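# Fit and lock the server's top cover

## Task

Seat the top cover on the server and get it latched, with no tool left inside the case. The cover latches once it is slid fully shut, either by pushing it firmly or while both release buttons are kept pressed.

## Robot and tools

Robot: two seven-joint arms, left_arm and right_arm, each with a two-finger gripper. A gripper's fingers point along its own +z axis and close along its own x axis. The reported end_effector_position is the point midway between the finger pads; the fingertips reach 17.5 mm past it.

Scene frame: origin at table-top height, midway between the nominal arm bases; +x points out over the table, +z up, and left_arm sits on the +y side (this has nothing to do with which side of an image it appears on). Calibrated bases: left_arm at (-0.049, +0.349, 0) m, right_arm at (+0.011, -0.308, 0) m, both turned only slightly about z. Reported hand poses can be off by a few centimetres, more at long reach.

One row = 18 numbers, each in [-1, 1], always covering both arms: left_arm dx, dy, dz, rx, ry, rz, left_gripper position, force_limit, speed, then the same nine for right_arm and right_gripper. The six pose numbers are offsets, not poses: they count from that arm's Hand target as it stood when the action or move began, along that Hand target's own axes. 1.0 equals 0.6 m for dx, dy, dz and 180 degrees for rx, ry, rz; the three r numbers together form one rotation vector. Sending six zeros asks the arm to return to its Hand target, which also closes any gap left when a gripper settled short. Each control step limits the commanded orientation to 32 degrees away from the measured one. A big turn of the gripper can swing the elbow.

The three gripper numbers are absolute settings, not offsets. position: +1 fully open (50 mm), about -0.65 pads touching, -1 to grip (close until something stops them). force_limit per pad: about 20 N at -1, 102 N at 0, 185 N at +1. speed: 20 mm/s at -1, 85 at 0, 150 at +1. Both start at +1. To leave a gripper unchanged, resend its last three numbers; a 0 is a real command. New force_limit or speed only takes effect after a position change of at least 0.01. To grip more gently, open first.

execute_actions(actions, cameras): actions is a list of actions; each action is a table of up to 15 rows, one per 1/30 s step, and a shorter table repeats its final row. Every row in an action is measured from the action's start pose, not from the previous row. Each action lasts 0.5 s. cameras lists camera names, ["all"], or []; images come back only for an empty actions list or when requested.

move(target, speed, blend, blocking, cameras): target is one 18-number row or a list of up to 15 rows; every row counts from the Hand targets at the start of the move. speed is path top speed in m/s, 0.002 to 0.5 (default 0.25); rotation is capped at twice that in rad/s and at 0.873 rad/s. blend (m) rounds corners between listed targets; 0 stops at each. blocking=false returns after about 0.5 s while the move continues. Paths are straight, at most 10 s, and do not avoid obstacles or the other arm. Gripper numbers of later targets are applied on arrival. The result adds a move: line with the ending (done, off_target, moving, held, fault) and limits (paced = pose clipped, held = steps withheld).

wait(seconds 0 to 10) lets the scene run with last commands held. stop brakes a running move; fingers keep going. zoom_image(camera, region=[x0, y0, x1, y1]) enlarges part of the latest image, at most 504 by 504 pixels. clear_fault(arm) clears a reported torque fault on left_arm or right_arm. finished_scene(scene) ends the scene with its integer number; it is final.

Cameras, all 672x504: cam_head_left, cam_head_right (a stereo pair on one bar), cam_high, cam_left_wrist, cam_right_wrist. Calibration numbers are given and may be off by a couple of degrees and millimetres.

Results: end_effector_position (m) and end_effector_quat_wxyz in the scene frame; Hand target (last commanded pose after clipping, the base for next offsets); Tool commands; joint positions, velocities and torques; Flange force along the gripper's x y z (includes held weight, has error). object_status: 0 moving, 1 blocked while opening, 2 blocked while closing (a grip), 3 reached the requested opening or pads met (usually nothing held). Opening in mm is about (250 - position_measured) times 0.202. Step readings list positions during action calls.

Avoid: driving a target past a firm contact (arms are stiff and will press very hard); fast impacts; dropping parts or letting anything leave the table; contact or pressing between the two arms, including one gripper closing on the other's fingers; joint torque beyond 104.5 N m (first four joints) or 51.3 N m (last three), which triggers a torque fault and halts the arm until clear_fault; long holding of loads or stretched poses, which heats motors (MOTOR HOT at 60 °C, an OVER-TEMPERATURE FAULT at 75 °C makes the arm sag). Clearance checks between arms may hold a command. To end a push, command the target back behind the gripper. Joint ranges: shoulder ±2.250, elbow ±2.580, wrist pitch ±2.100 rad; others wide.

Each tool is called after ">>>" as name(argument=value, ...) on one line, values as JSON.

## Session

>>> execute_actions(actions=[])

>>> zoom_image(camera="cam_head_left", region=[170, 180, 410, 390])

>>> zoom_image(camera="cam_high", region=[210, 160, 510, 385])

Scene clock: 0.00 s.
left_arm: end_effector_position=(+0.5756, +0.1810, +0.2590) position_measured=3 object_status=3 end_effector_quat_wxyz=(+0.220, +0.111, +0.749, +0.615) | right_arm: end_effector_position=(+0.8260, -0.0475, +0.3386) position_measured=3 object_status=3 end_effector_quat_wxyz=(+0.180, +0.031, +0.781, +0.597)
Joint positions: left_arm=[0.985 1.268 -0.897 0.923 -0.578 1.378 3.616] | right_arm=[0.193 1.283 -0.905 0.361 -0.441 1.141 3.225]
Joint velocities: within noise
Joint torques (N m): no reading
Flange force (N): no reading
Hand target: left_arm +0.5756, +0.1810, +0.2590; +0.220, +0.111, +0.749, +0.615 | right_arm +0.8260, -0.0475, +0.3386; +0.180, +0.031, +0.781, +0.597
Tool commands: left_gripper/position=+1.0 left_gripper/force_limit=+1.0 left_gripper/speed=+1.0 right_gripper/position=+1.0 right_gripper/force_limit=+1.0 right_gripper/speed=+1.0
camera_calibration:
cam_left_wrist: T_world_to_cam=[[-0.891026, 0.427391, -0.153002, 0.476649], [-0.0646058, 0.214223, 0.974646, -0.189872], [0.449332, 0.878319, -0.163267, -0.207806], [0, 0, 0, 1]] pos_world=[0.505814, 0.0194796, 0.224058]
cam_right_wrist: T_world_to_cam=[[-0.928251, 0.283205, -0.241133, 0.86138], [-0.164415, 0.269103, 0.948974, -0.123694], [0.333644, 0.920532, -0.203232, 0.00335723], [0, 0, 0, 1]] pos_world=[0.77812, -0.213751, 0.325772]

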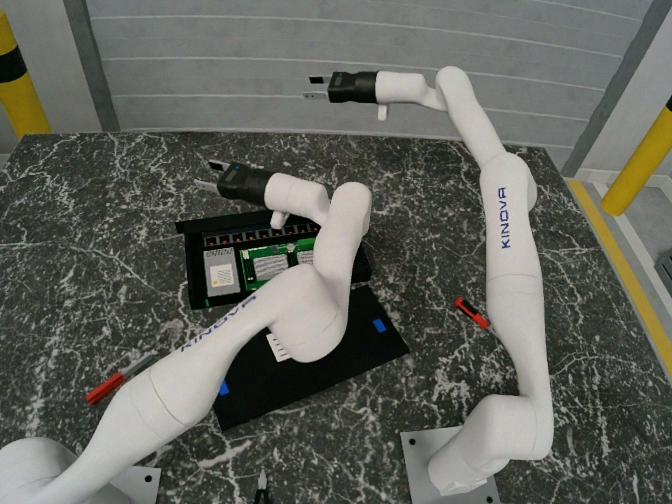

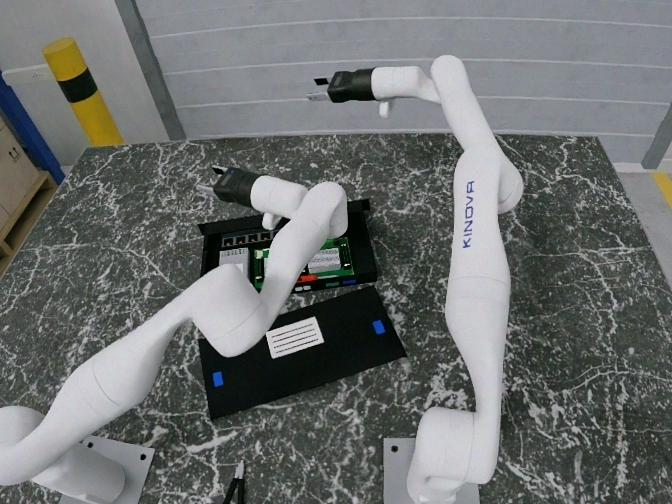

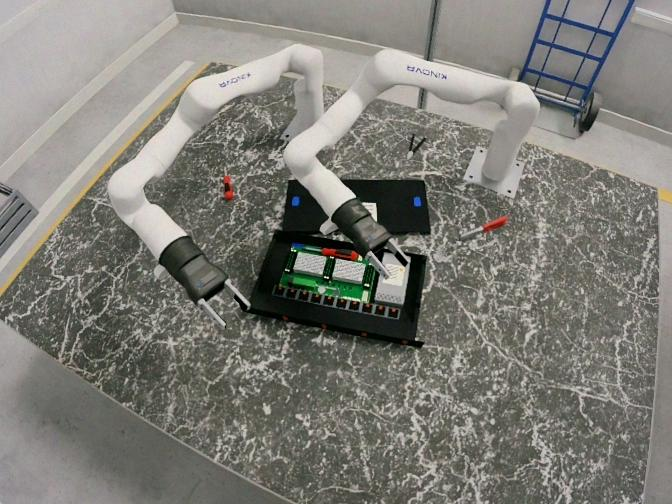

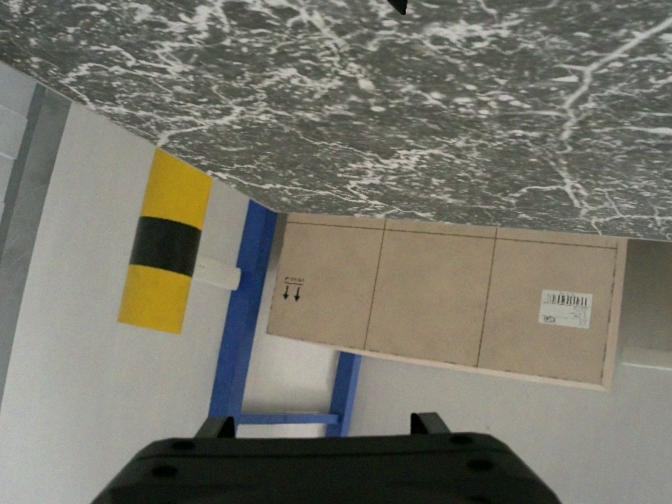

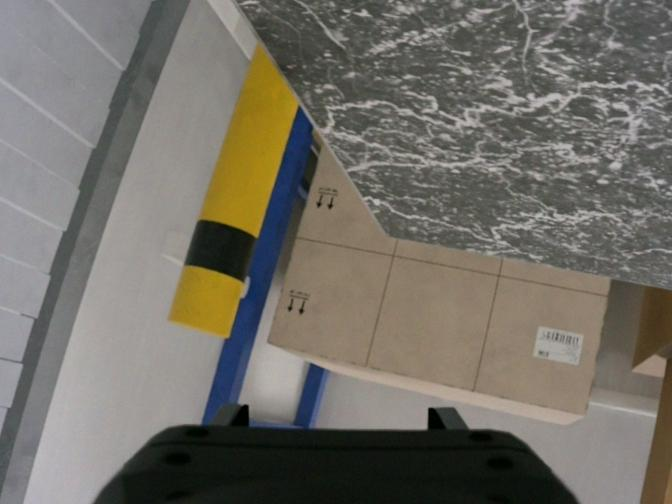

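Scaled by 2.100 from the camera's 672x504 image, which has a finer 960x720 frame.

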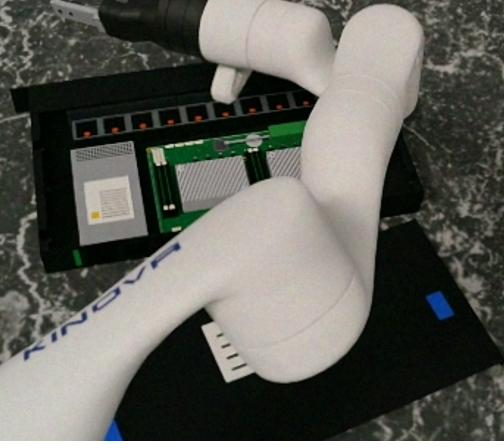

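Scaled by 1.680 from the camera's 672x504 image, which has a finer 960x720 frame.

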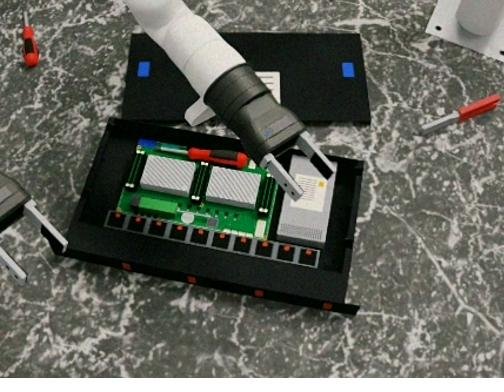

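>>> move(target=[0.5507,0.1338,0.2615,0.2197,0.4646,-0.4784,1,1,1,0,0,0,0,0,0,1,1,1], speed=0.35, cameras=["cam_head_left","cam_high","cam_head_right"])

Scene clock: 30.93 s.
left_arm: end_effector_position=(+0.3496, +0.4795, +0.2501) position_measured=3 object_status=3 end_effector_quat_wxyz=(+0.000, +0.708, -0.707, +0.000) | right_arm: end_effector_position=(+0.8260, -0.0475, +0.3386) position_measured=3 object_status=3 end_effector_quat_wxyz=(+0.180, +0.031, +0.781, +0.597)
Joint positions: left_arm=[0.24 0.435 -0.977 1.595 0.37 1.311 3.98] | right_arm=[0.193 1.283 -0.905 0.361 -0.441 1.141 3.225]
Joint torques (N m): left_arm=[1.86 -13.97 -2.29 -8.42 0.2 0.09 0.3] | right_arm=[0.76 -28.76 -6.01 -6.6 -2.9 -0.69 -0.07]
Flange force (N): left_arm=[-6.1 -1.6 -0.5] | right_arm=no reading
Hand target: left_arm +0.3496, +0.4795, +0.2501; +0.000, +0.708, -0.707, +0.000 | right_arm +0.8260, -0.0475, +0.3386; +0.180, +0.031, +0.781, +0.597
Off the commanded pose: left_arm 0.000 m, 0 deg | right_arm 0.000 m, 0 deg.
move: done
Images, in order (width x height): cam_head_left 672x504, cam_head_right 672x504, cam_high 672x504.

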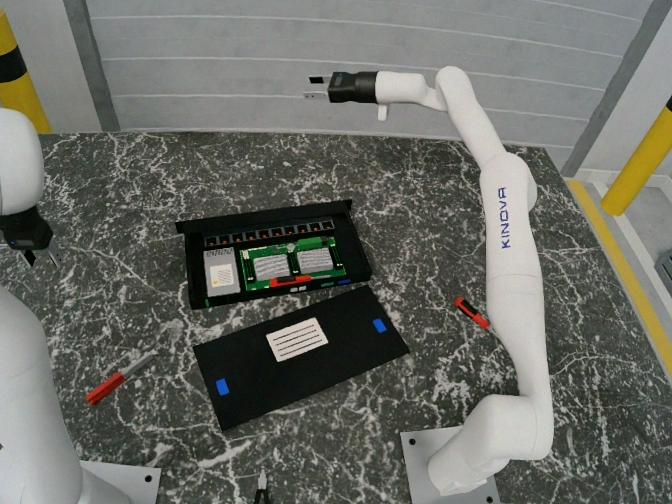

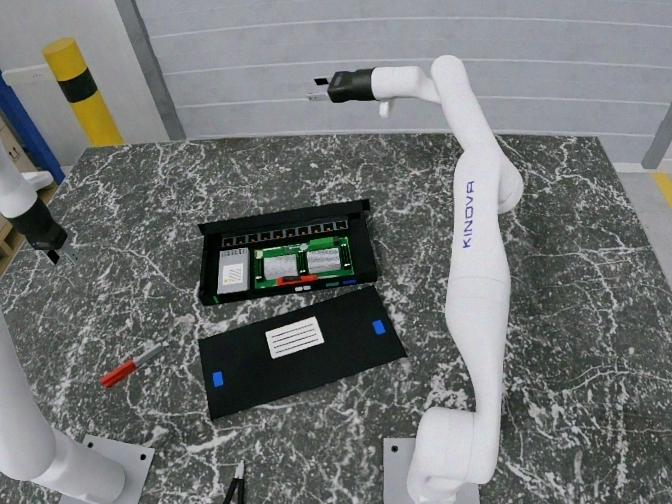

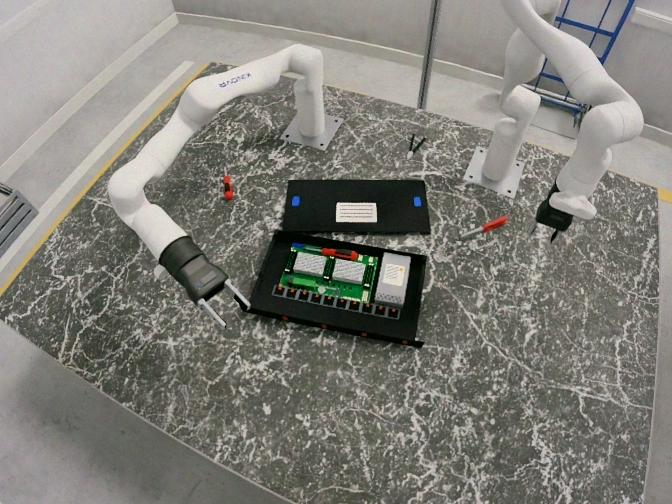

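>>> zoom_image(camera="cam_head_left", region=[175, 195, 385, 320])

>>> zoom_image(camera="cam_high", region=[230, 225, 440, 355])

>>> zoom_image(camera="cam_head_left", region=[185, 280, 415, 435])

>>> zoom_image(camera="cam_head_right", region=[190, 280, 415, 425])

Scaled by 2.400 from the camera's 672x504 image, which has a finer 960x720 frame.

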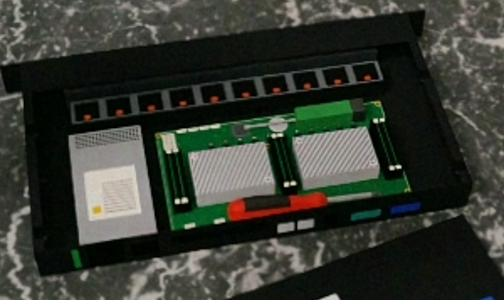

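Scaled by 2.400 from the camera's 672x504 image, which has a finer 960x720 frame.

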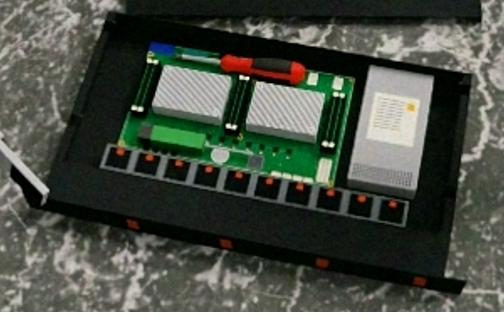

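Scaled by 2.191 from the camera's 672x504 image, which has a finer 960x720 frame.

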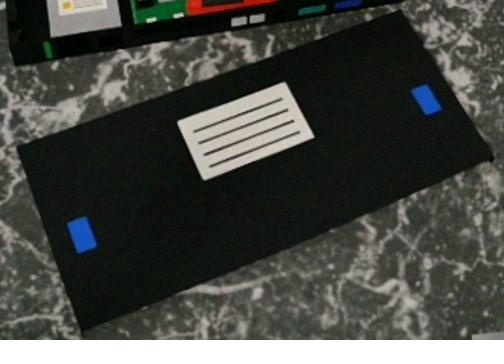

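Scaled by 2.240 from the camera's 672x504 image, which has a finer 960x720 frame.

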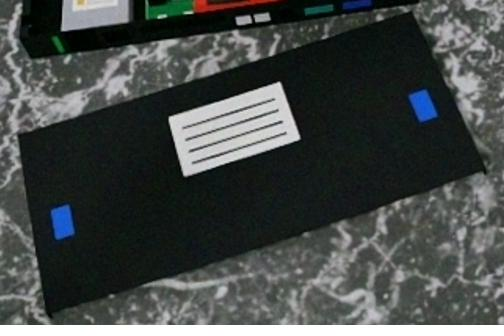

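>>> move(target=[0,0,0,0,0,0,1,1,1,0.6152,-0.0055,-0.11,0.2139,-0.5492,0.7337,1,1,1], speed=0.3, cameras=["cam_right_wrist","cam_head_left","cam_high"])

Scene clock: 70.63 s.
left_arm: end_effector_position=(+0.3496, +0.4795, +0.2501) position_measured=3 object_status=3 end_effector_quat_wxyz=(+0.000, +0.708, -0.706, +0.000) | right_arm: end_effector_position=(+0.4610, -0.0118, +0.2605) position_measured=3 object_status=3 end_effector_quat_wxyz=(+0.000, +0.997, +0.078, +0.000)
Joint positions: left_arm=[0.24 0.435 -0.977 1.595 0.37 1.311 3.98] | right_arm=[-0.231 0.651 -0.723 1.131 -2.729 -1.498 2.389]
Joint torques (N m): left_arm=[1.87 -13.96 -2.31 -8.42 0.14 0.08 0.28] | right_arm=[0.83 -19.48 -3.74 -8.06 0.13 -0.12 -0.06]
Flange force (N): left_arm=[-6.1 -1.7 -0.5] | right_arm=[1.0 -2.1 -2.6]
Hand target: left_arm +0.3496, +0.4795, +0.2501; +0.000, +0.708, -0.706, +0.000 | right_arm +0.4610, -0.0119, +0.2605; +0.000, +0.997, +0.078, +0.000
Off the commanded pose: left_arm 0.000 m, 0 deg | right_arm 0.000 m, 0 deg.
move: done
camera_calibration:
cam_right_wrist: T_world_to_cam=[[0.98848, 0.15004, -0.019899, -0.449234], [0.150335, -0.988532, 0.0142597, -0.0356176], [-0.0175313, -0.0170869, -0.9997, 0.434687], [0, 0, 0, 1]] pos_world=[0.457034, 0.0396214, 0.426126]
Images, in order (width x height): cam_head_left 672x504, cam_high 672x504, cam_right_wrist 672x504.

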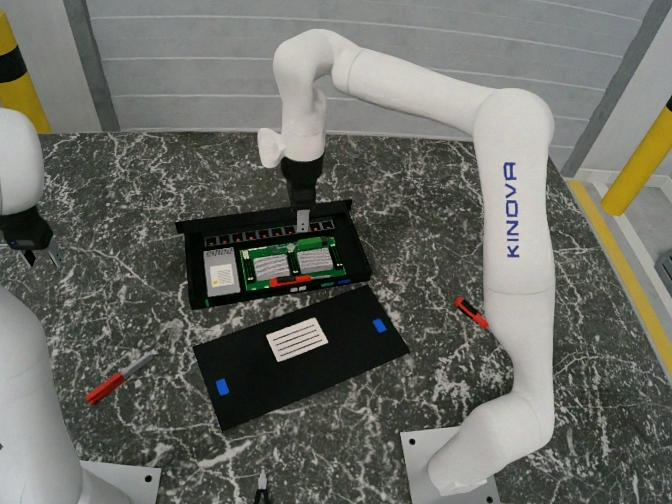

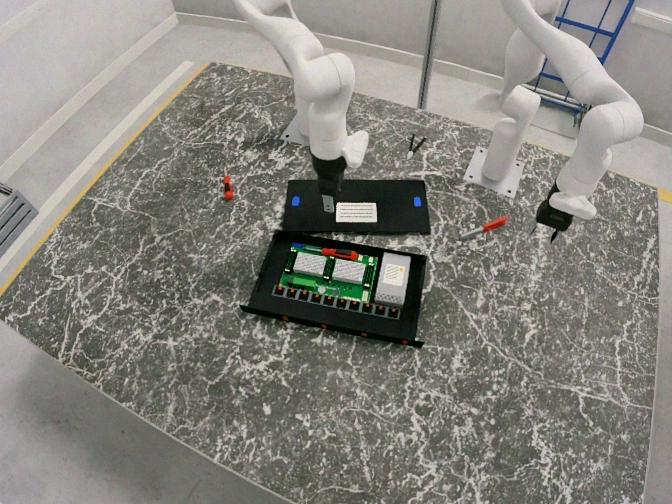

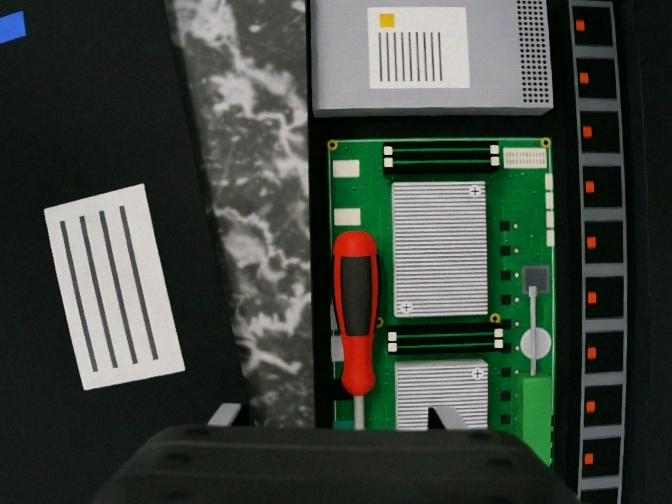

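>>> move(target=[0,0,0,0,0,0,1,1,1,0.0147,0.0417,0.3342,0,0,0,0.142,-0.7,0], speed=0.25, cameras=["cam_right_wrist"])

Scene clock: 90.53 s.
left_arm: end_effector_position=(+0.3496, +0.4795, +0.2501) position_measured=3 object_status=3 end_effector_quat_wxyz=(+0.000, +0.708, -0.706, +0.000) | right_arm: end_effector_position=(+0.4735, -0.0350, +0.0600) position_measured=131 object_status=3 end_effector_quat_wxyz=(+0.000, +0.997, +0.078, +0.000)
Joint positions: left_arm=[0.24 0.435 -0.977 1.595 0.37 1.311 3.98] | right_arm=[-0.184 0.85 -0.643 1.465 -2.584 -1.015 2.302]
Joint torques (N m): left_arm=[1.82 -13.88 -2.29 -8.42 0.18 0.09 0.27] | right_arm=[0.77 -20.47 -4.56 -6.15 0.16 -0.15 -0.07]
Flange force (N): left_arm=[-5.8 -1.4 -0.6] | right_arm=[0.7 -2.0 -1.9]
Hand target: left_arm +0.3496, +0.4795, +0.2501; +0.000, +0.708, -0.706, +0.000 | right_arm +0.4734, -0.0351, +0.0599; +0.000, +0.997, +0.078, +0.000
Off the commanded pose: left_arm 0.000 m, 0 deg | right_arm 0.000 m, 0 deg.
move: done
camera_calibration:
cam_right_wrist: T_world_to_cam=[[0.988481, 0.150041, -0.0198002, -0.46212], [0.150335, -0.988532, 0.0142747, -0.0575763], [-0.0174313, -0.0170869, -0.999702, 0.234124], [0, 0, 0, 1]] pos_world=[0.469534, 0.0164215, 0.225726]
Images, in order (width x height): cam_right_wrist 672x504.

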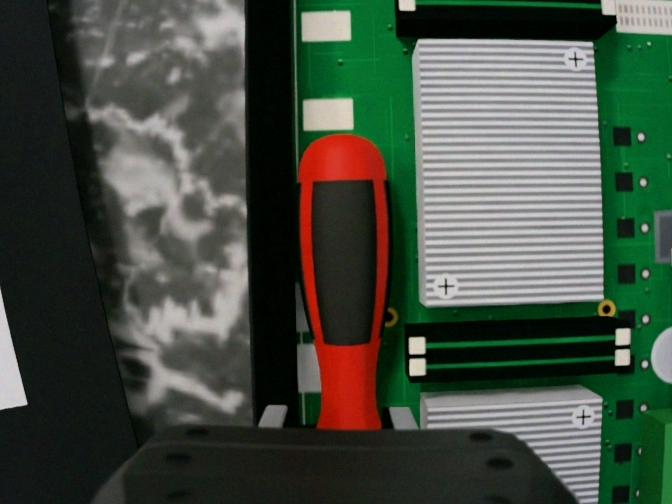

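>>> move(target=[[0,0,0,0,0,0,1,1,1,0.0033,0,0,0,0,0,0.142,-0.7,0],[0,0,0,0,0,0,1,1,1,0.0033,0,0.0447,0,0,0,0.142,-0.7,0]], speed=[0.1,0.05])

Scene clock: 99.37 s.
left_arm: end_effector_position=(+0.3496, +0.4795, +0.2501) position_measured=3 object_status=3 end_effector_quat_wxyz=(+0.000, +0.708, -0.706, +0.000) | right_arm: end_effector_position=(+0.4753, -0.0347, +0.0331) position_measured=131 object_status=3 end_effector_quat_wxyz=(+0.000, +0.997, +0.078, +0.000)
Joint positions: left_arm=[0.24 0.435 -0.977 1.595 0.37 1.311 3.98] | right_arm=[-0.193 0.892 -0.623 1.477 -2.557 -0.964 2.285]
Joint torques (N m): left_arm=[1.87 -14.02 -2.28 -8.35 0.19 0.09 0.3] | right_arm=[0.75 -20.82 -4.6 -5.86 0.15 -0.11 -0.07]
Flange force (N): left_arm=[-6.2 -2.0 -0.6] | right_arm=[0.6 -1.9 -1.8]
Hand target: left_arm +0.3496, +0.4795, +0.2501; +0.000, +0.708, -0.706, +0.000 | right_arm +0.4754, -0.0347, +0.0331; +0.000, +0.997, +0.078, +0.000
Off the commanded pose: left_arm 0.000 m, 0 deg | right_arm 0.000 m, 0 deg.
move: done

>>> move(target=[[0,0,0,0,0,0,1,1,1,0,0,0,0,0,0,-1,-0.7,0],[0,0,0,0,0,0,1,1,1,0,0,-0.25,0,0,0,-1,-0.7,0],[0,0,0,0,0,0,1,1,1,0.0723,0.6615,-0.25,0,0,0,-1,-0.7,0],[0,0,0,0,0,0,1,1,1,0.0723,0.6615,0.0052,0,0,0,0.4,-0.7,0],[0,0,0,0,0,0,1,1,1,0.0723,0.6615,-0.1948,0,0,0,0.4,-0.7,0],[0,0,0,0,0,0,1,1,1,0.1805,0.0712,-0.0865,0,0,0,0.4,-0.7,0]], speed=[0.1,0.2,0.35,0.13,0.3,0.35], cameras=["cam_right_wrist","cam_high","cam_head_left"])

Scene clock: 116.30 s.
left_arm: end_effector_position=(+0.3496, +0.4795, +0.2501) position_measured=3 object_status=3 end_effector_quat_wxyz=(+0.000, +0.708, -0.706, +0.000) | right_arm: end_effector_position=(+0.5891, -0.0601, +0.0849) position_measured=92 object_status=3 end_effector_quat_wxyz=(+0.000, +0.997, +0.078, +0.000)
Joint positions: left_arm=[0.24 0.435 -0.977 1.595 0.37 1.311 3.98] | right_arm=[-0.158 0.996 -0.617 1.011 -2.611 -1.275 2.568]
Joint torques (N m): left_arm=[1.75 -14.01 -2.28 -8.43 0.17 0.09 0.33] | right_arm=[0.76 -24.41 -4.1 -7.17 0.1 -0.16 -0.07]
Flange force (N): left_arm=[-5.8 -1.5 -0.4] | right_arm=[1.7 -1.8 -2.1]
Hand target: left_arm +0.3496, +0.4795, +0.2501; +0.000, +0.708, -0.706, +0.000 | right_arm +0.5891, -0.0600, +0.0849; +0.000, +0.997, +0.078, +0.000
Off the commanded pose: left_arm 0.000 m, 0 deg | right_arm 0.000 m, 0 deg.
move: done
camera_calibration:
cam_right_wrist: T_world_to_cam=[[0.988496, 0.149941, -0.0198142, -0.57215], [0.150237, -0.988546, 0.0143741, -0.0999919], [-0.017432, -0.0171856, -0.9997, 0.260604], [0, 0, 0, 1]] pos_world=[0.585134, -0.00857907, 0.250627]
Images, in order (width x height): cam_head_left 672x504, cam_high 672x504, cam_right_wrist 672x504.

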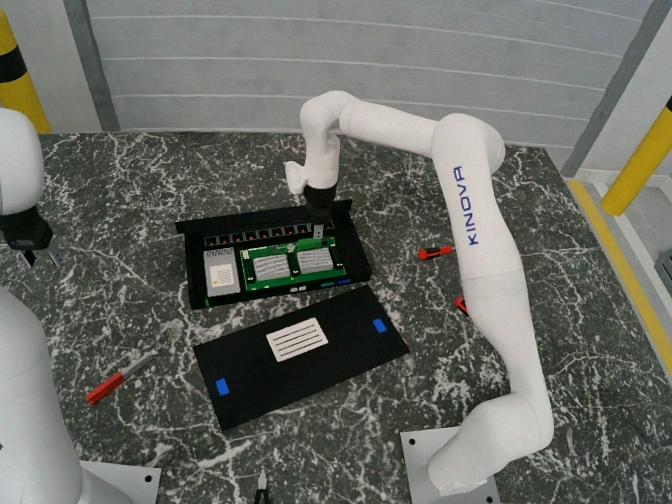

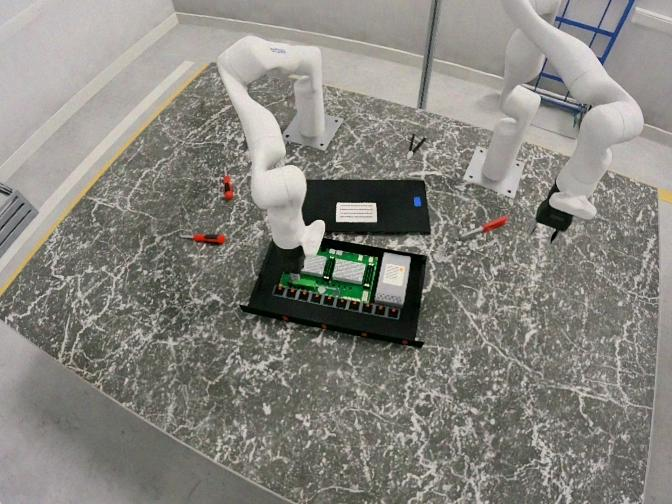

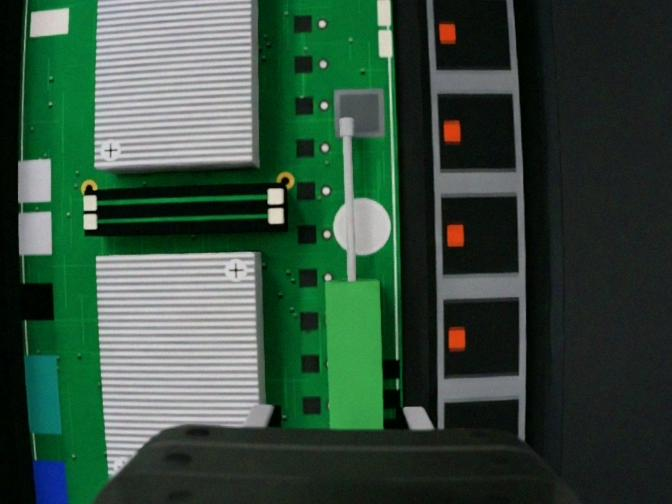

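>>> move(target=[[0,0,0,0,0,0,1,1,1,0.0082,0,0.03,0,0,0,0.208,-0.7,0],[0,0,0,0,0,0,1,1,1,0.0082,0,0.0915,0,0,0,0.208,-0.7,0]], speed=[0.15,0.05], cameras=["cam_right_wrist"])

Scene clock: 122.30 s.
left_arm: end_effector_position=(+0.3496, +0.4795, +0.2501) position_measured=3 object_status=3 end_effector_quat_wxyz=(+0.000, +0.708, -0.706, +0.000) | right_arm: end_effector_position=(+0.5939, -0.0593, +0.0299) position_measured=121 object_status=3 end_effector_quat_wxyz=(+0.000, +0.997, +0.078, +0.000)
Joint positions: left_arm=[0.24 0.435 -0.977 1.595 0.37 1.311 3.98] | right_arm=[-0.161 1.071 -0.597 1.035 -2.58 -1.182 2.553]
Joint torques (N m): left_arm=[1.82 -13.94 -2.25 -8.48 0.19 0.08 0.31] | right_arm=[0.79 -24.71 -4.19 -6.72 0.12 -0.18 -0.07]
Flange force (N): left_arm=[-5.9 -1.3 -0.4] | right_arm=[1.5 -1.8 -2.1]
Hand target: left_arm +0.3496, +0.4795, +0.2501; +0.000, +0.708, -0.706, +0.000 | right_arm +0.5939, -0.0592, +0.0300; +0.000, +0.997, +0.078, +0.000
Off the commanded pose: left_arm 0.000 m, 0 deg | right_arm 0.000 m, 0 deg.
move: done
camera_calibration:
cam_right_wrist: T_world_to_cam=[[0.98848, 0.150038, -0.019914, -0.578075], [0.150335, -0.988531, 0.0143585, -0.099186], [-0.0175313, -0.0171869, -0.999699, 0.205776], [0, 0, 0, 1]] pos_world=[0.589934, -0.00777857, 0.195626]
Images, in order (width x height): cam_right_wrist 672x504.

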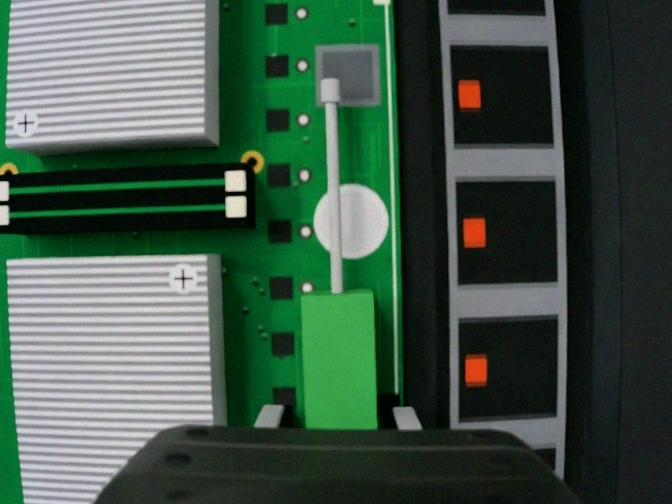

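>>> move(target=[[0,0,0,0,0,0,1,1,1,0,0,0,0,0,0,-1,-0.7,0],[0,0,0,0,0,0,1,1,1,0,0,-0.2167,0,0,0,-1,-0.7,0],[0,0,0,0,0,0,1,1,1,0.0533,0.5833,-0.2167,0,0,0,-1,-0.7,0],[0,0,0,0,0,0,1,1,1,0.0533,0.5833,0.005,0,0,0,0.5,-0.7,0],[0.882,0.2345,0.0168,0,0,0.384,1,1,1,0.0533,0.5833,-0.3667,0,0,0,0.5,-0.7,0]], speed=[0.1,0.2,0.35,0.13,0.3], cameras=["cam_left_wrist","cam_high","cam_head_left"])

Scene clock: 143.00 s.
left_arm: end_effector_position=(+0.2098, -0.0499, +0.2403) position_measured=3 object_status=3 end_effector_quat_wxyz=(+0.000, -0.182, +0.983, +0.000) | right_arm: end_effector_position=(+0.6800, -0.4000, +0.2495) position_measured=78 object_status=3 end_effector_quat_wxyz=(+0.000, +0.997, +0.078, +0.003)
Joint positions: left_arm=[1.203 0.468 -0.495 1.437 0.226 1.293 4.256] | right_arm=[0.148 1.135 -0.554 0.035 -2.596 -1.971 3.391]
Joint torques (N m): left_arm=[1.88 -17.59 -0.74 -8.72 0.18 0.08 0.27] | right_arm=[0.75 -26.7 -0.05 -6.8 0.13 -0.21 -0.05]
Flange force (N): left_arm=[-4.8 -0.6 -1.1] | right_arm=no reading
Hand target: left_arm +0.2098, -0.0499, +0.2403; +0.000, -0.182, +0.983, +0.000 | right_arm +0.6804, -0.4000, +0.2497; +0.000, +0.997, +0.078, +0.000
Off the commanded pose: left_arm 0.000 m, 0 deg | right_arm 0.000 m, 0 deg.
elbow stopped short (right arm): the move would have taken joint 4 (elbow) straighter than the controller allows.
move: done
camera_calibration:
cam_left_wrist: T_world_to_cam=[[-0.946567, -0.321946, 0.0190017, 0.1795], [-0.322225, 0.946559, -0.0140312, 0.182329], [-0.0134689, -0.0194043, -0.999721, 0.409616], [0, 0, 0, 1]] pos_world=[0.234177, -0.106847, 0.408649]
Images, in order (width x height): cam_head_left 672x504, cam_high 672x504, cam_left_wrist 672x504.

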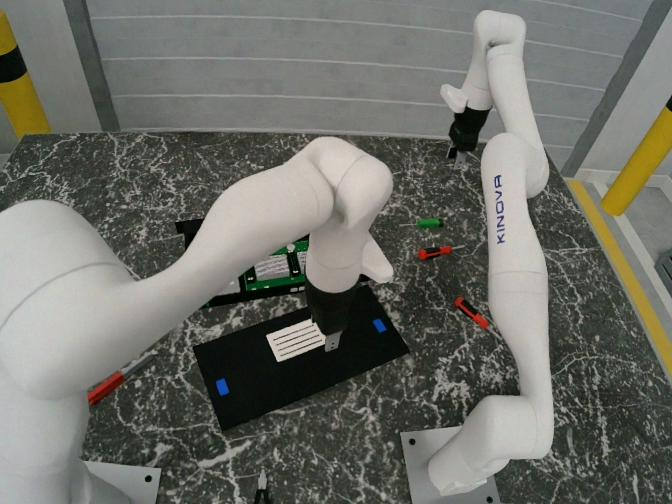

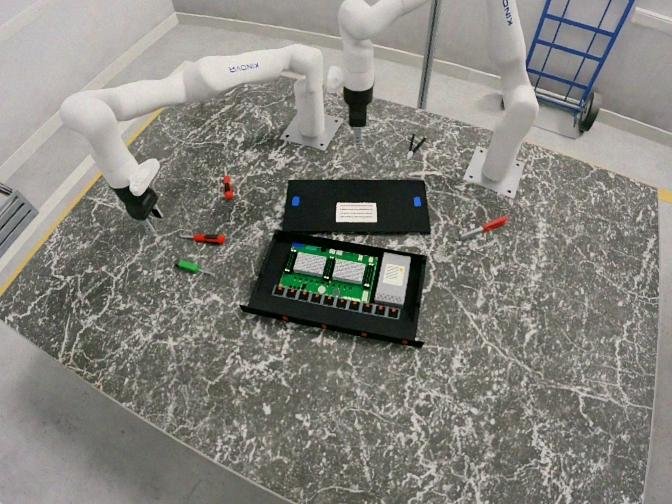

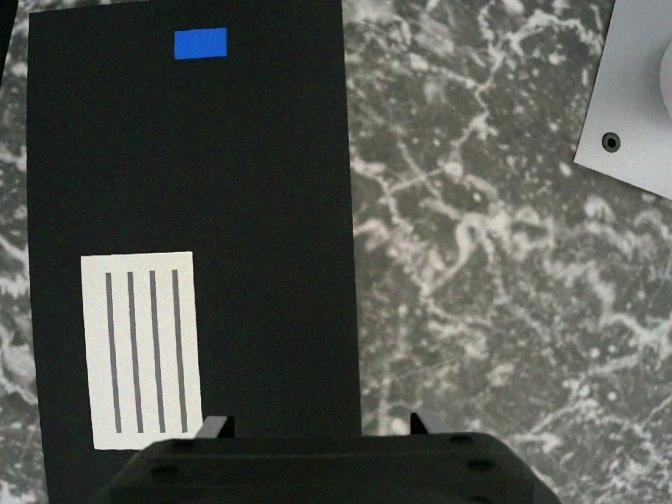

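>>> move(target=[0.0637,-0.0132,0.1672,0,-0.45,0,1,-0.7,0,-0.219,-0.0008,0.05,0,0,0,0.5,-0.7,0], speed=0.25, cameras=["cam_left_wrist","cam_high","cam_head_left"])

>>> zoom_image(camera="cam_high", region=[280, 0, 560, 210])

Scene clock: 164.93 s.
left_arm: end_effector_position=(+0.1769, -0.0711, +0.1401) position_measured=3 object_status=3 end_effector_quat_wxyz=(+0.638, -0.139, +0.748, +0.118) | right_arm: end_effector_position=(+0.5505, -0.4201, +0.2198) position_measured=78 object_status=3 end_effector_quat_wxyz=(+0.000, +0.997, +0.078, +0.000)
Joint positions: left_arm=[2.069 1.32 -0.86 1.446 -0.462 1.243 5.336] | right_arm=[0.539 0.699 -0.685 1.172 -2.717 -1.409 3.17]
Joint torques (N m): left_arm=[1.91 -20.11 -7.99 -1.29 -2.46 2.16 0.36] | right_arm=[0.75 -20.12 -3.84 -7.88 0.08 -0.2 -0.07]
Flange force (N): left_arm=[-1.3 -4.9 1.4] | right_arm=[1.7 -0.8 -2.4]
Hand target: left_arm +0.1769, -0.0710, +0.1400; +0.638, -0.139, +0.748, +0.118 | right_arm +0.5505, -0.4201, +0.2198; +0.000, +0.997, +0.078, +0.000
Off the commanded pose: left_arm 0.000 m, 0 deg | right_arm 0.000 m, 0 deg.
move: done
camera_calibration:
cam_left_wrist: T_world_to_cam=[[-0.176954, -0.0273244, -0.98384, 0.168717], [-0.33939, 0.939997, 0.0349362, 0.186153], [0.923852, 0.340087, -0.17561, 0.0528674], [0, 0, 0, 1]] pos_world=[0.0441919, -0.188352, 0.168772]
Images, in order (width x height): cam_head_left 672x504, cam_high 672x504, cam_left_wrist 672x504.

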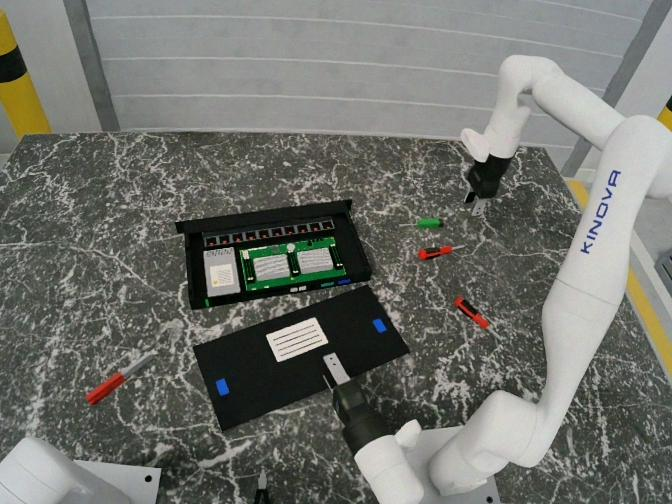

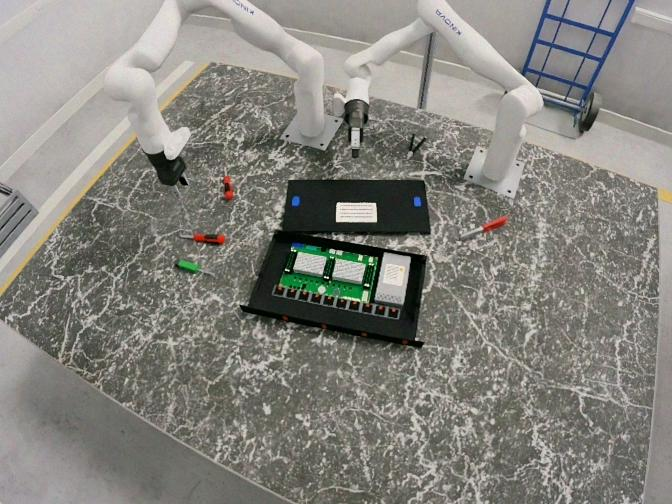

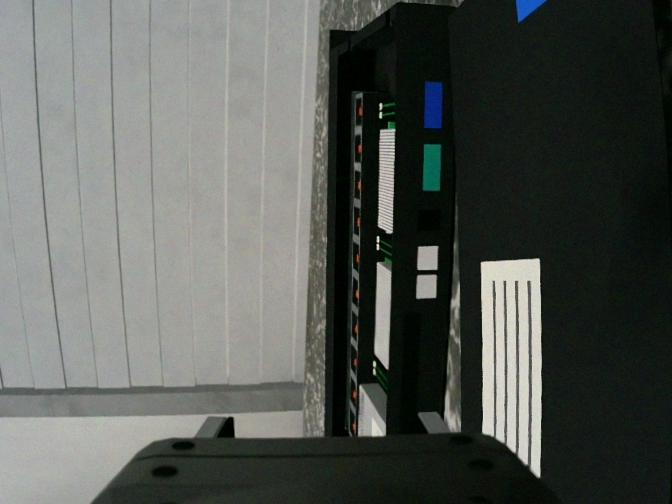

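Scaled by 1.800 from the camera's 672x504 image, which has a finer 960x720 frame.

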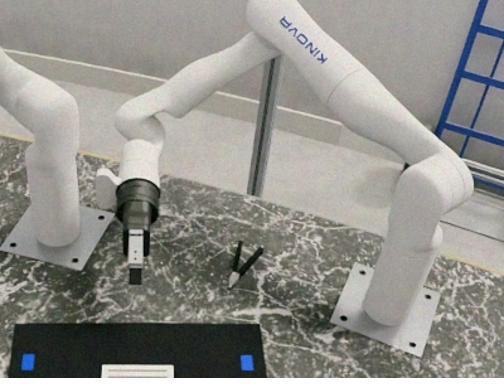

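>>> move(target=[[0.1337,-0.0008,0.0082,0,0,0,1,-0.7,0,0,0,0,0,0,0,0.5,-0.7,0],[0.1625,-0.0008,0.0127,0,0,0,1,-0.7,0,0,0,0,0,0,0,0.5,-0.7,0]], speed=[0.15,0.05], cameras=["cam_left_wrist","cam_head_left"])

>>> zoom_image(camera="cam_left_wrist", region=[300, 250, 520, 450])

>>> zoom_image(camera="cam_head_left", region=[290, 340, 400, 430])

Scene clock: 185.27 s.
left_arm: end_effector_position=(+0.1699, -0.0743, +0.0425) position_measured=3 object_status=3 end_effector_quat_wxyz=(+0.638, -0.139, +0.748, +0.118) | right_arm: end_effector_position=(+0.5505, -0.4201, +0.2198) position_measured=78 object_status=3 end_effector_quat_wxyz=(+0.000, +0.997, +0.078, +0.000)
Joint positions: left_arm=[2.038 1.505 -0.791 1.324 -0.39 1.254 5.428] | right_arm=[0.539 0.699 -0.685 1.172 -2.717 -1.409 3.17]
Joint torques (N m): left_arm=[1.95 -20.82 -7.71 -0.02 -2.31 2.44 0.38] | right_arm=[0.78 -20.16 -3.81 -7.85 0.1 -0.2 -0.06]
Flange force (N): left_arm=[-0.6 -5.3 1.3] | right_arm=[1.9 -0.8 -2.4]
Hand target: left_arm +0.1699, -0.0743, +0.0425; +0.638, -0.139, +0.748, +0.118 | right_arm +0.5505, -0.4201, +0.2198; +0.000, +0.997, +0.078, +0.000
Off the commanded pose: left_arm 0.000 m, 0 deg | right_arm 0.000 m, 0 deg.
move: done
camera_calibration:
cam_left_wrist: T_world_to_cam=[[-0.176961, -0.02735, -0.983838, 0.0713463], [-0.339512, 0.939952, 0.0349373, 0.190157], [0.923805, 0.340208, -0.17562, 0.0434002], [0, 0, 0, 1]] pos_world=[0.0370927, -0.191552, 0.0711715]
Images, in order (width x height): cam_head_left 672x504, cam_left_wrist 672x504.

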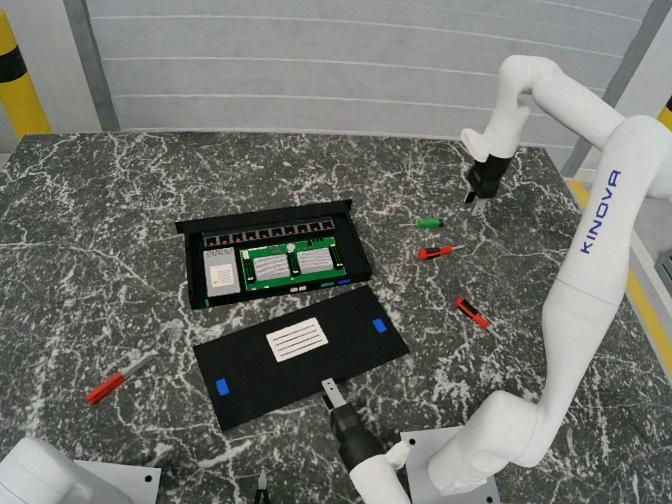

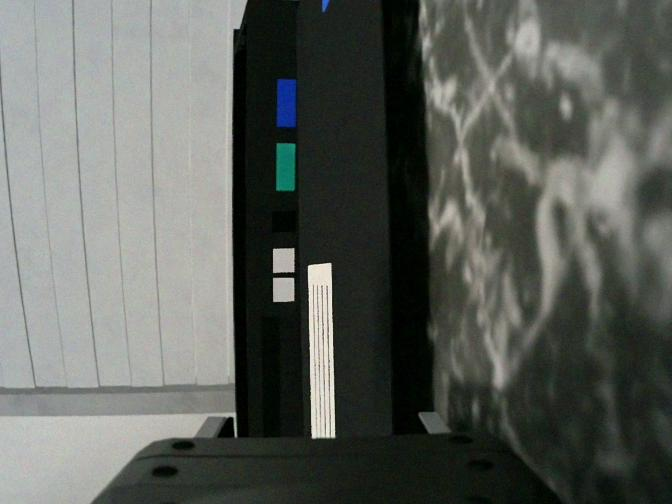

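Scaled by 2.291.

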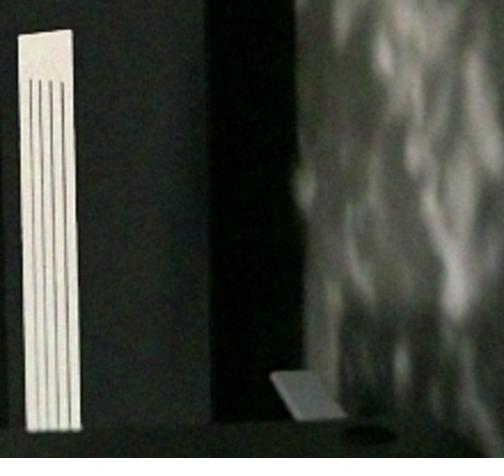

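Scaled by 4.582 from the camera's 672x504 image, which has a finer 960x720 frame.

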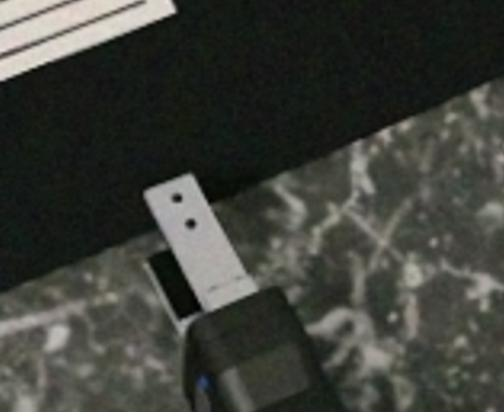

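>>> move(target=[[0.00741,0,0.00117,0,0,0,1,-0.7,0,0,0,0,0,0,0,0.5,-0.7,0],[0.0031,0.0001,0.0209,0,0,0,1,-0.7,0,0,0,0,0,0,0,0.5,-0.7,0]], speed=0.06, blend=0, cameras=["cam_left_wrist"])

Scene clock: 210.13 s.
left_arm: end_effector_position=(+0.1812, -0.0699, +0.0387) position_measured=3 object_status=3 end_effector_quat_wxyz=(+0.638, -0.139, +0.748, +0.118) | right_arm: end_effector_position=(+0.5505, -0.4201, +0.2198) position_measured=78 object_status=3 end_effector_quat_wxyz=(+0.000, +0.997, +0.078, +0.000)
Joint positions: left_arm=[2.026 1.512 -0.796 1.343 -0.394 1.222 5.435] | right_arm=[0.539 0.699 -0.685 1.172 -2.717 -1.409 3.17]
Joint torques (N m): left_arm=[1.94 -20.57 -7.79 0.16 -2.23 2.47 0.36] | right_arm=[0.76 -20.17 -3.78 -7.87 0.13 -0.16 -0.05]
Flange force (N): left_arm=[-0.8 -5.2 1.5] | right_arm=[1.9 -0.8 -2.5]
Hand target: left_arm +0.1811, -0.0699, +0.0387; +0.638, -0.139, +0.748, +0.118 | right_arm +0.5505, -0.4201, +0.2198; +0.000, +0.997, +0.078, +0.000
Off the commanded pose: left_arm 0.000 m, 0 deg | right_arm 0.000 m, 0 deg.
move: done
camera_calibration:
cam_left_wrist: T_world_to_cam=[[-0.176986, -0.0272727, -0.983835, 0.0697604], [-0.339584, 0.939923, 0.0350338, 0.190016], [0.923774, 0.340295, -0.175615, 0.0307216], [0, 0, 0, 1]] pos_world=[0.0484932, -0.187152, 0.067371]
Images, in order (width x height): cam_left_wrist 672x504.

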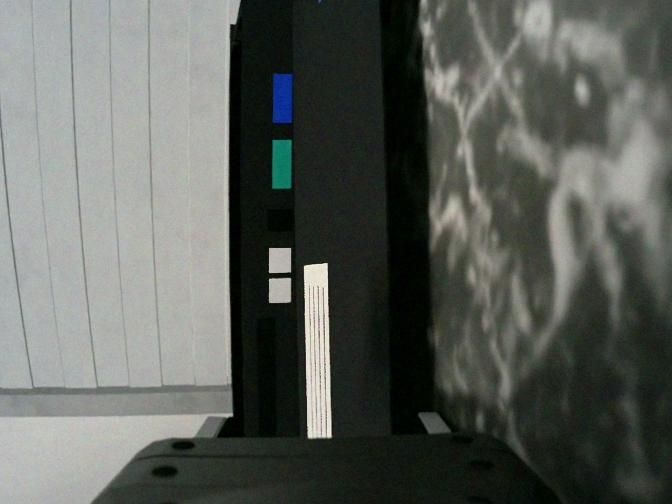

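>>> move(target=[-0.0035,0.0001,0.0283,0,0,0,1,-0.7,0,0,0,0,0,0,0,0.5,-0.7,0], speed=0.05, cameras=["cam_left_wrist"])

Scene clock: 214.40 s.
left_arm: end_effector_position=(+0.1971, -0.0637, +0.0381) position_measured=3 object_status=3 end_effector_quat_wxyz=(+0.638, -0.139, +0.748, +0.118) | right_arm: end_effector_position=(+0.5505, -0.4201, +0.2198) position_measured=78 object_status=3 end_effector_quat_wxyz=(+0.000, +0.997, +0.078, +0.000)
Joint positions: left_arm=[2.012 1.513 -0.805 1.376 -0.404 1.178 5.441] | right_arm=[0.539 0.699 -0.685 1.172 -2.717 -1.409 3.17]
Joint torques (N m): left_arm=[1.84 -20.33 -7.98 0.34 -2.19 2.47 0.33] | right_arm=[0.79 -20.19 -3.8 -7.86 0.09 -0.21 -0.05]
Flange force (N): left_arm=[-0.7 -4.9 1.5] | right_arm=[2.0 -0.8 -2.3]
Hand target: left_arm +0.1971, -0.0638, +0.0381; +0.638, -0.139, +0.748, +0.118 | right_arm +0.5505, -0.4201, +0.2198; +0.000, +0.997, +0.078, +0.000
Off the commanded pose: left_arm 0.000 m, 0 deg | right_arm 0.000 m, 0 deg.
move: done
camera_calibration:
cam_left_wrist: T_world_to_cam=[[-0.176995, -0.0272578, -0.983834, 0.0721564], [-0.339495, 0.939955, 0.035034, 0.189609], [0.923805, 0.340207, -0.175621, 0.0138014], [0, 0, 0, 1]] pos_world=[0.0643927, -0.180952, 0.066771]
Images, in order (width x height): cam_left_wrist 672x504.

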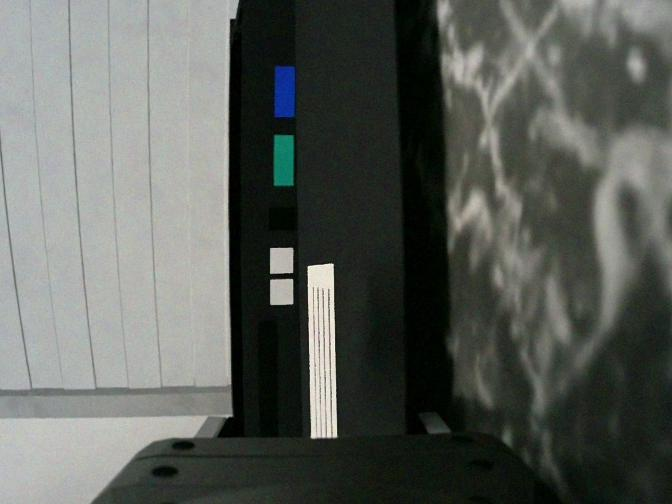

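>>> move(target=[0,0,0,0,0,0,-1,0.3,-1,0,0,0,0,0,0,0.5,-0.7,0], speed=0.1, cameras=["cam_left_wrist"])

Scene clock: 219.87 s.
left_arm: end_effector_position=(+0.1971, -0.0637, +0.0382) position_measured=250 object_status=3 end_effector_quat_wxyz=(+0.639, -0.139, +0.748, +0.118) | right_arm: end_effector_position=(+0.5505, -0.4201, +0.2198) position_measured=78 object_status=3 end_effector_quat_wxyz=(+0.000, +0.997, +0.078, +0.000)
Joint positions: left_arm=[2.012 1.513 -0.805 1.376 -0.404 1.178 5.441] | right_arm=[0.539 0.699 -0.685 1.172 -2.717 -1.409 3.17]
Joint torques (N m): left_arm=[1.25 -20.04 -5.1 -0.79 -0.17 0.22 0.25] | right_arm=[0.81 -20.19 -3.83 -7.8 0.11 -0.19 -0.02]
Flange force (N): left_arm=[-5.6 -4.3 -0.7] | right_arm=[2.3 -0.8 -2.5]
Hand target: left_arm +0.1971, -0.0638, +0.0381; +0.638, -0.139, +0.748, +0.118 | right_arm +0.5505, -0.4201, +0.2198; +0.000, +0.997, +0.078, +0.000
Off the commanded pose: left_arm 0.000 m, 0 deg | right_arm 0.000 m, 0 deg.
move: done
camera_calibration:
cam_left_wrist: T_world_to_cam=[[-0.176777, -0.0272802, -0.983873, 0.0722396], [-0.339605, 0.939918, 0.0349571, 0.189611], [0.923806, 0.340308, -0.175421, 0.0138237], [0, 0, 0, 1]] pos_world=[0.0643927, -0.180952, 0.0668713]
Images, in order (width x height): cam_left_wrist 672x504.

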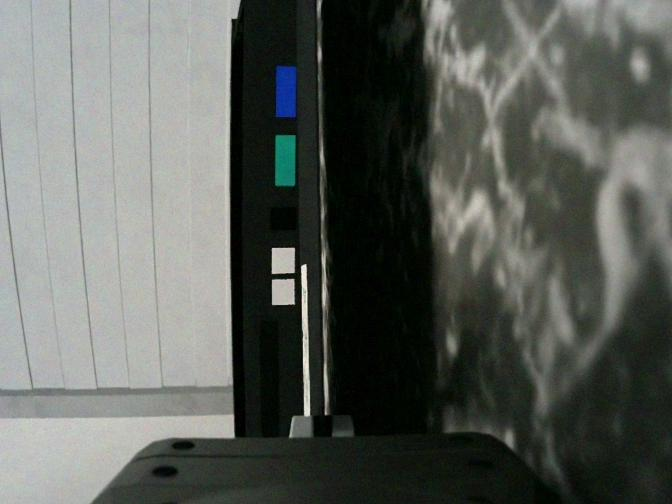

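>>> move(target=[-0.1975,0,-0.0313,0,0,0,-1,0.3,-1,0,0,0,0,0,0,0.5,-0.7,0], speed=0.12, cameras=["cam_head_left","cam_high"])

Scene clock: 228.23 s.
left_arm: end_effector_position=(+0.1971, -0.0637, +0.1581) position_measured=250 object_status=3 end_effector_quat_wxyz=(+0.638, -0.139, +0.748, +0.118) | right_arm: end_effector_position=(+0.5505, -0.4201, +0.2198) position_measured=78 object_status=3 end_effector_quat_wxyz=(+0.000, +0.997, +0.078, +0.000)
Joint positions: left_arm=[2.056 1.286 -0.889 1.497 -0.488 1.193 5.322] | right_arm=[0.539 0.699 -0.685 1.172 -2.717 -1.409 3.17]
Joint torques (N m): left_arm=[1.9 -20.6 -11.32 -1.1 -4.43 3.72 0.3] | right_arm=[0.77 -20.16 -3.88 -7.85 0.07 -0.18 -0.07]
Flange force (N): left_arm=[5.0 -4.6 2.8] | right_arm=[2.0 -0.7 -2.4]
Hand target: left_arm +0.1971, -0.0637, +0.1581; +0.638, -0.139, +0.748, +0.118 | right_arm +0.5505, -0.4201, +0.2198; +0.000, +0.997, +0.078, +0.000
Off the commanded pose: left_arm 0.000 m, 0 deg | right_arm 0.000 m, 0 deg.
move: done
Images, in order (width x height): cam_head_left 672x504, cam_high 672x504.

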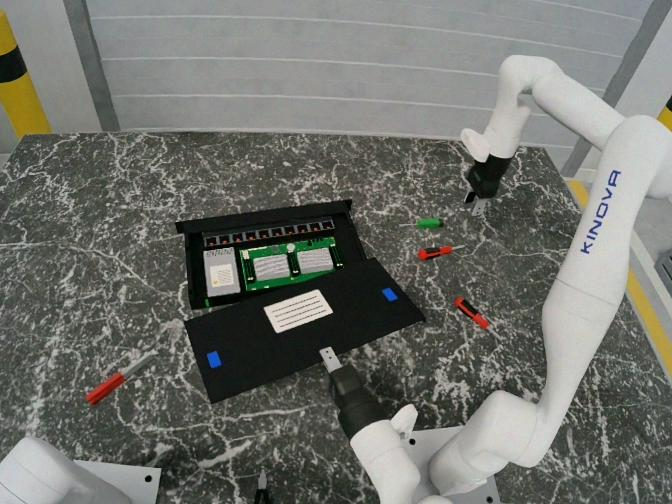

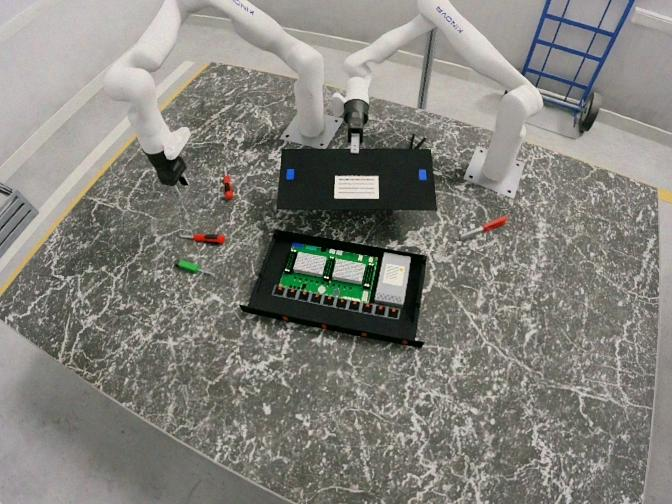

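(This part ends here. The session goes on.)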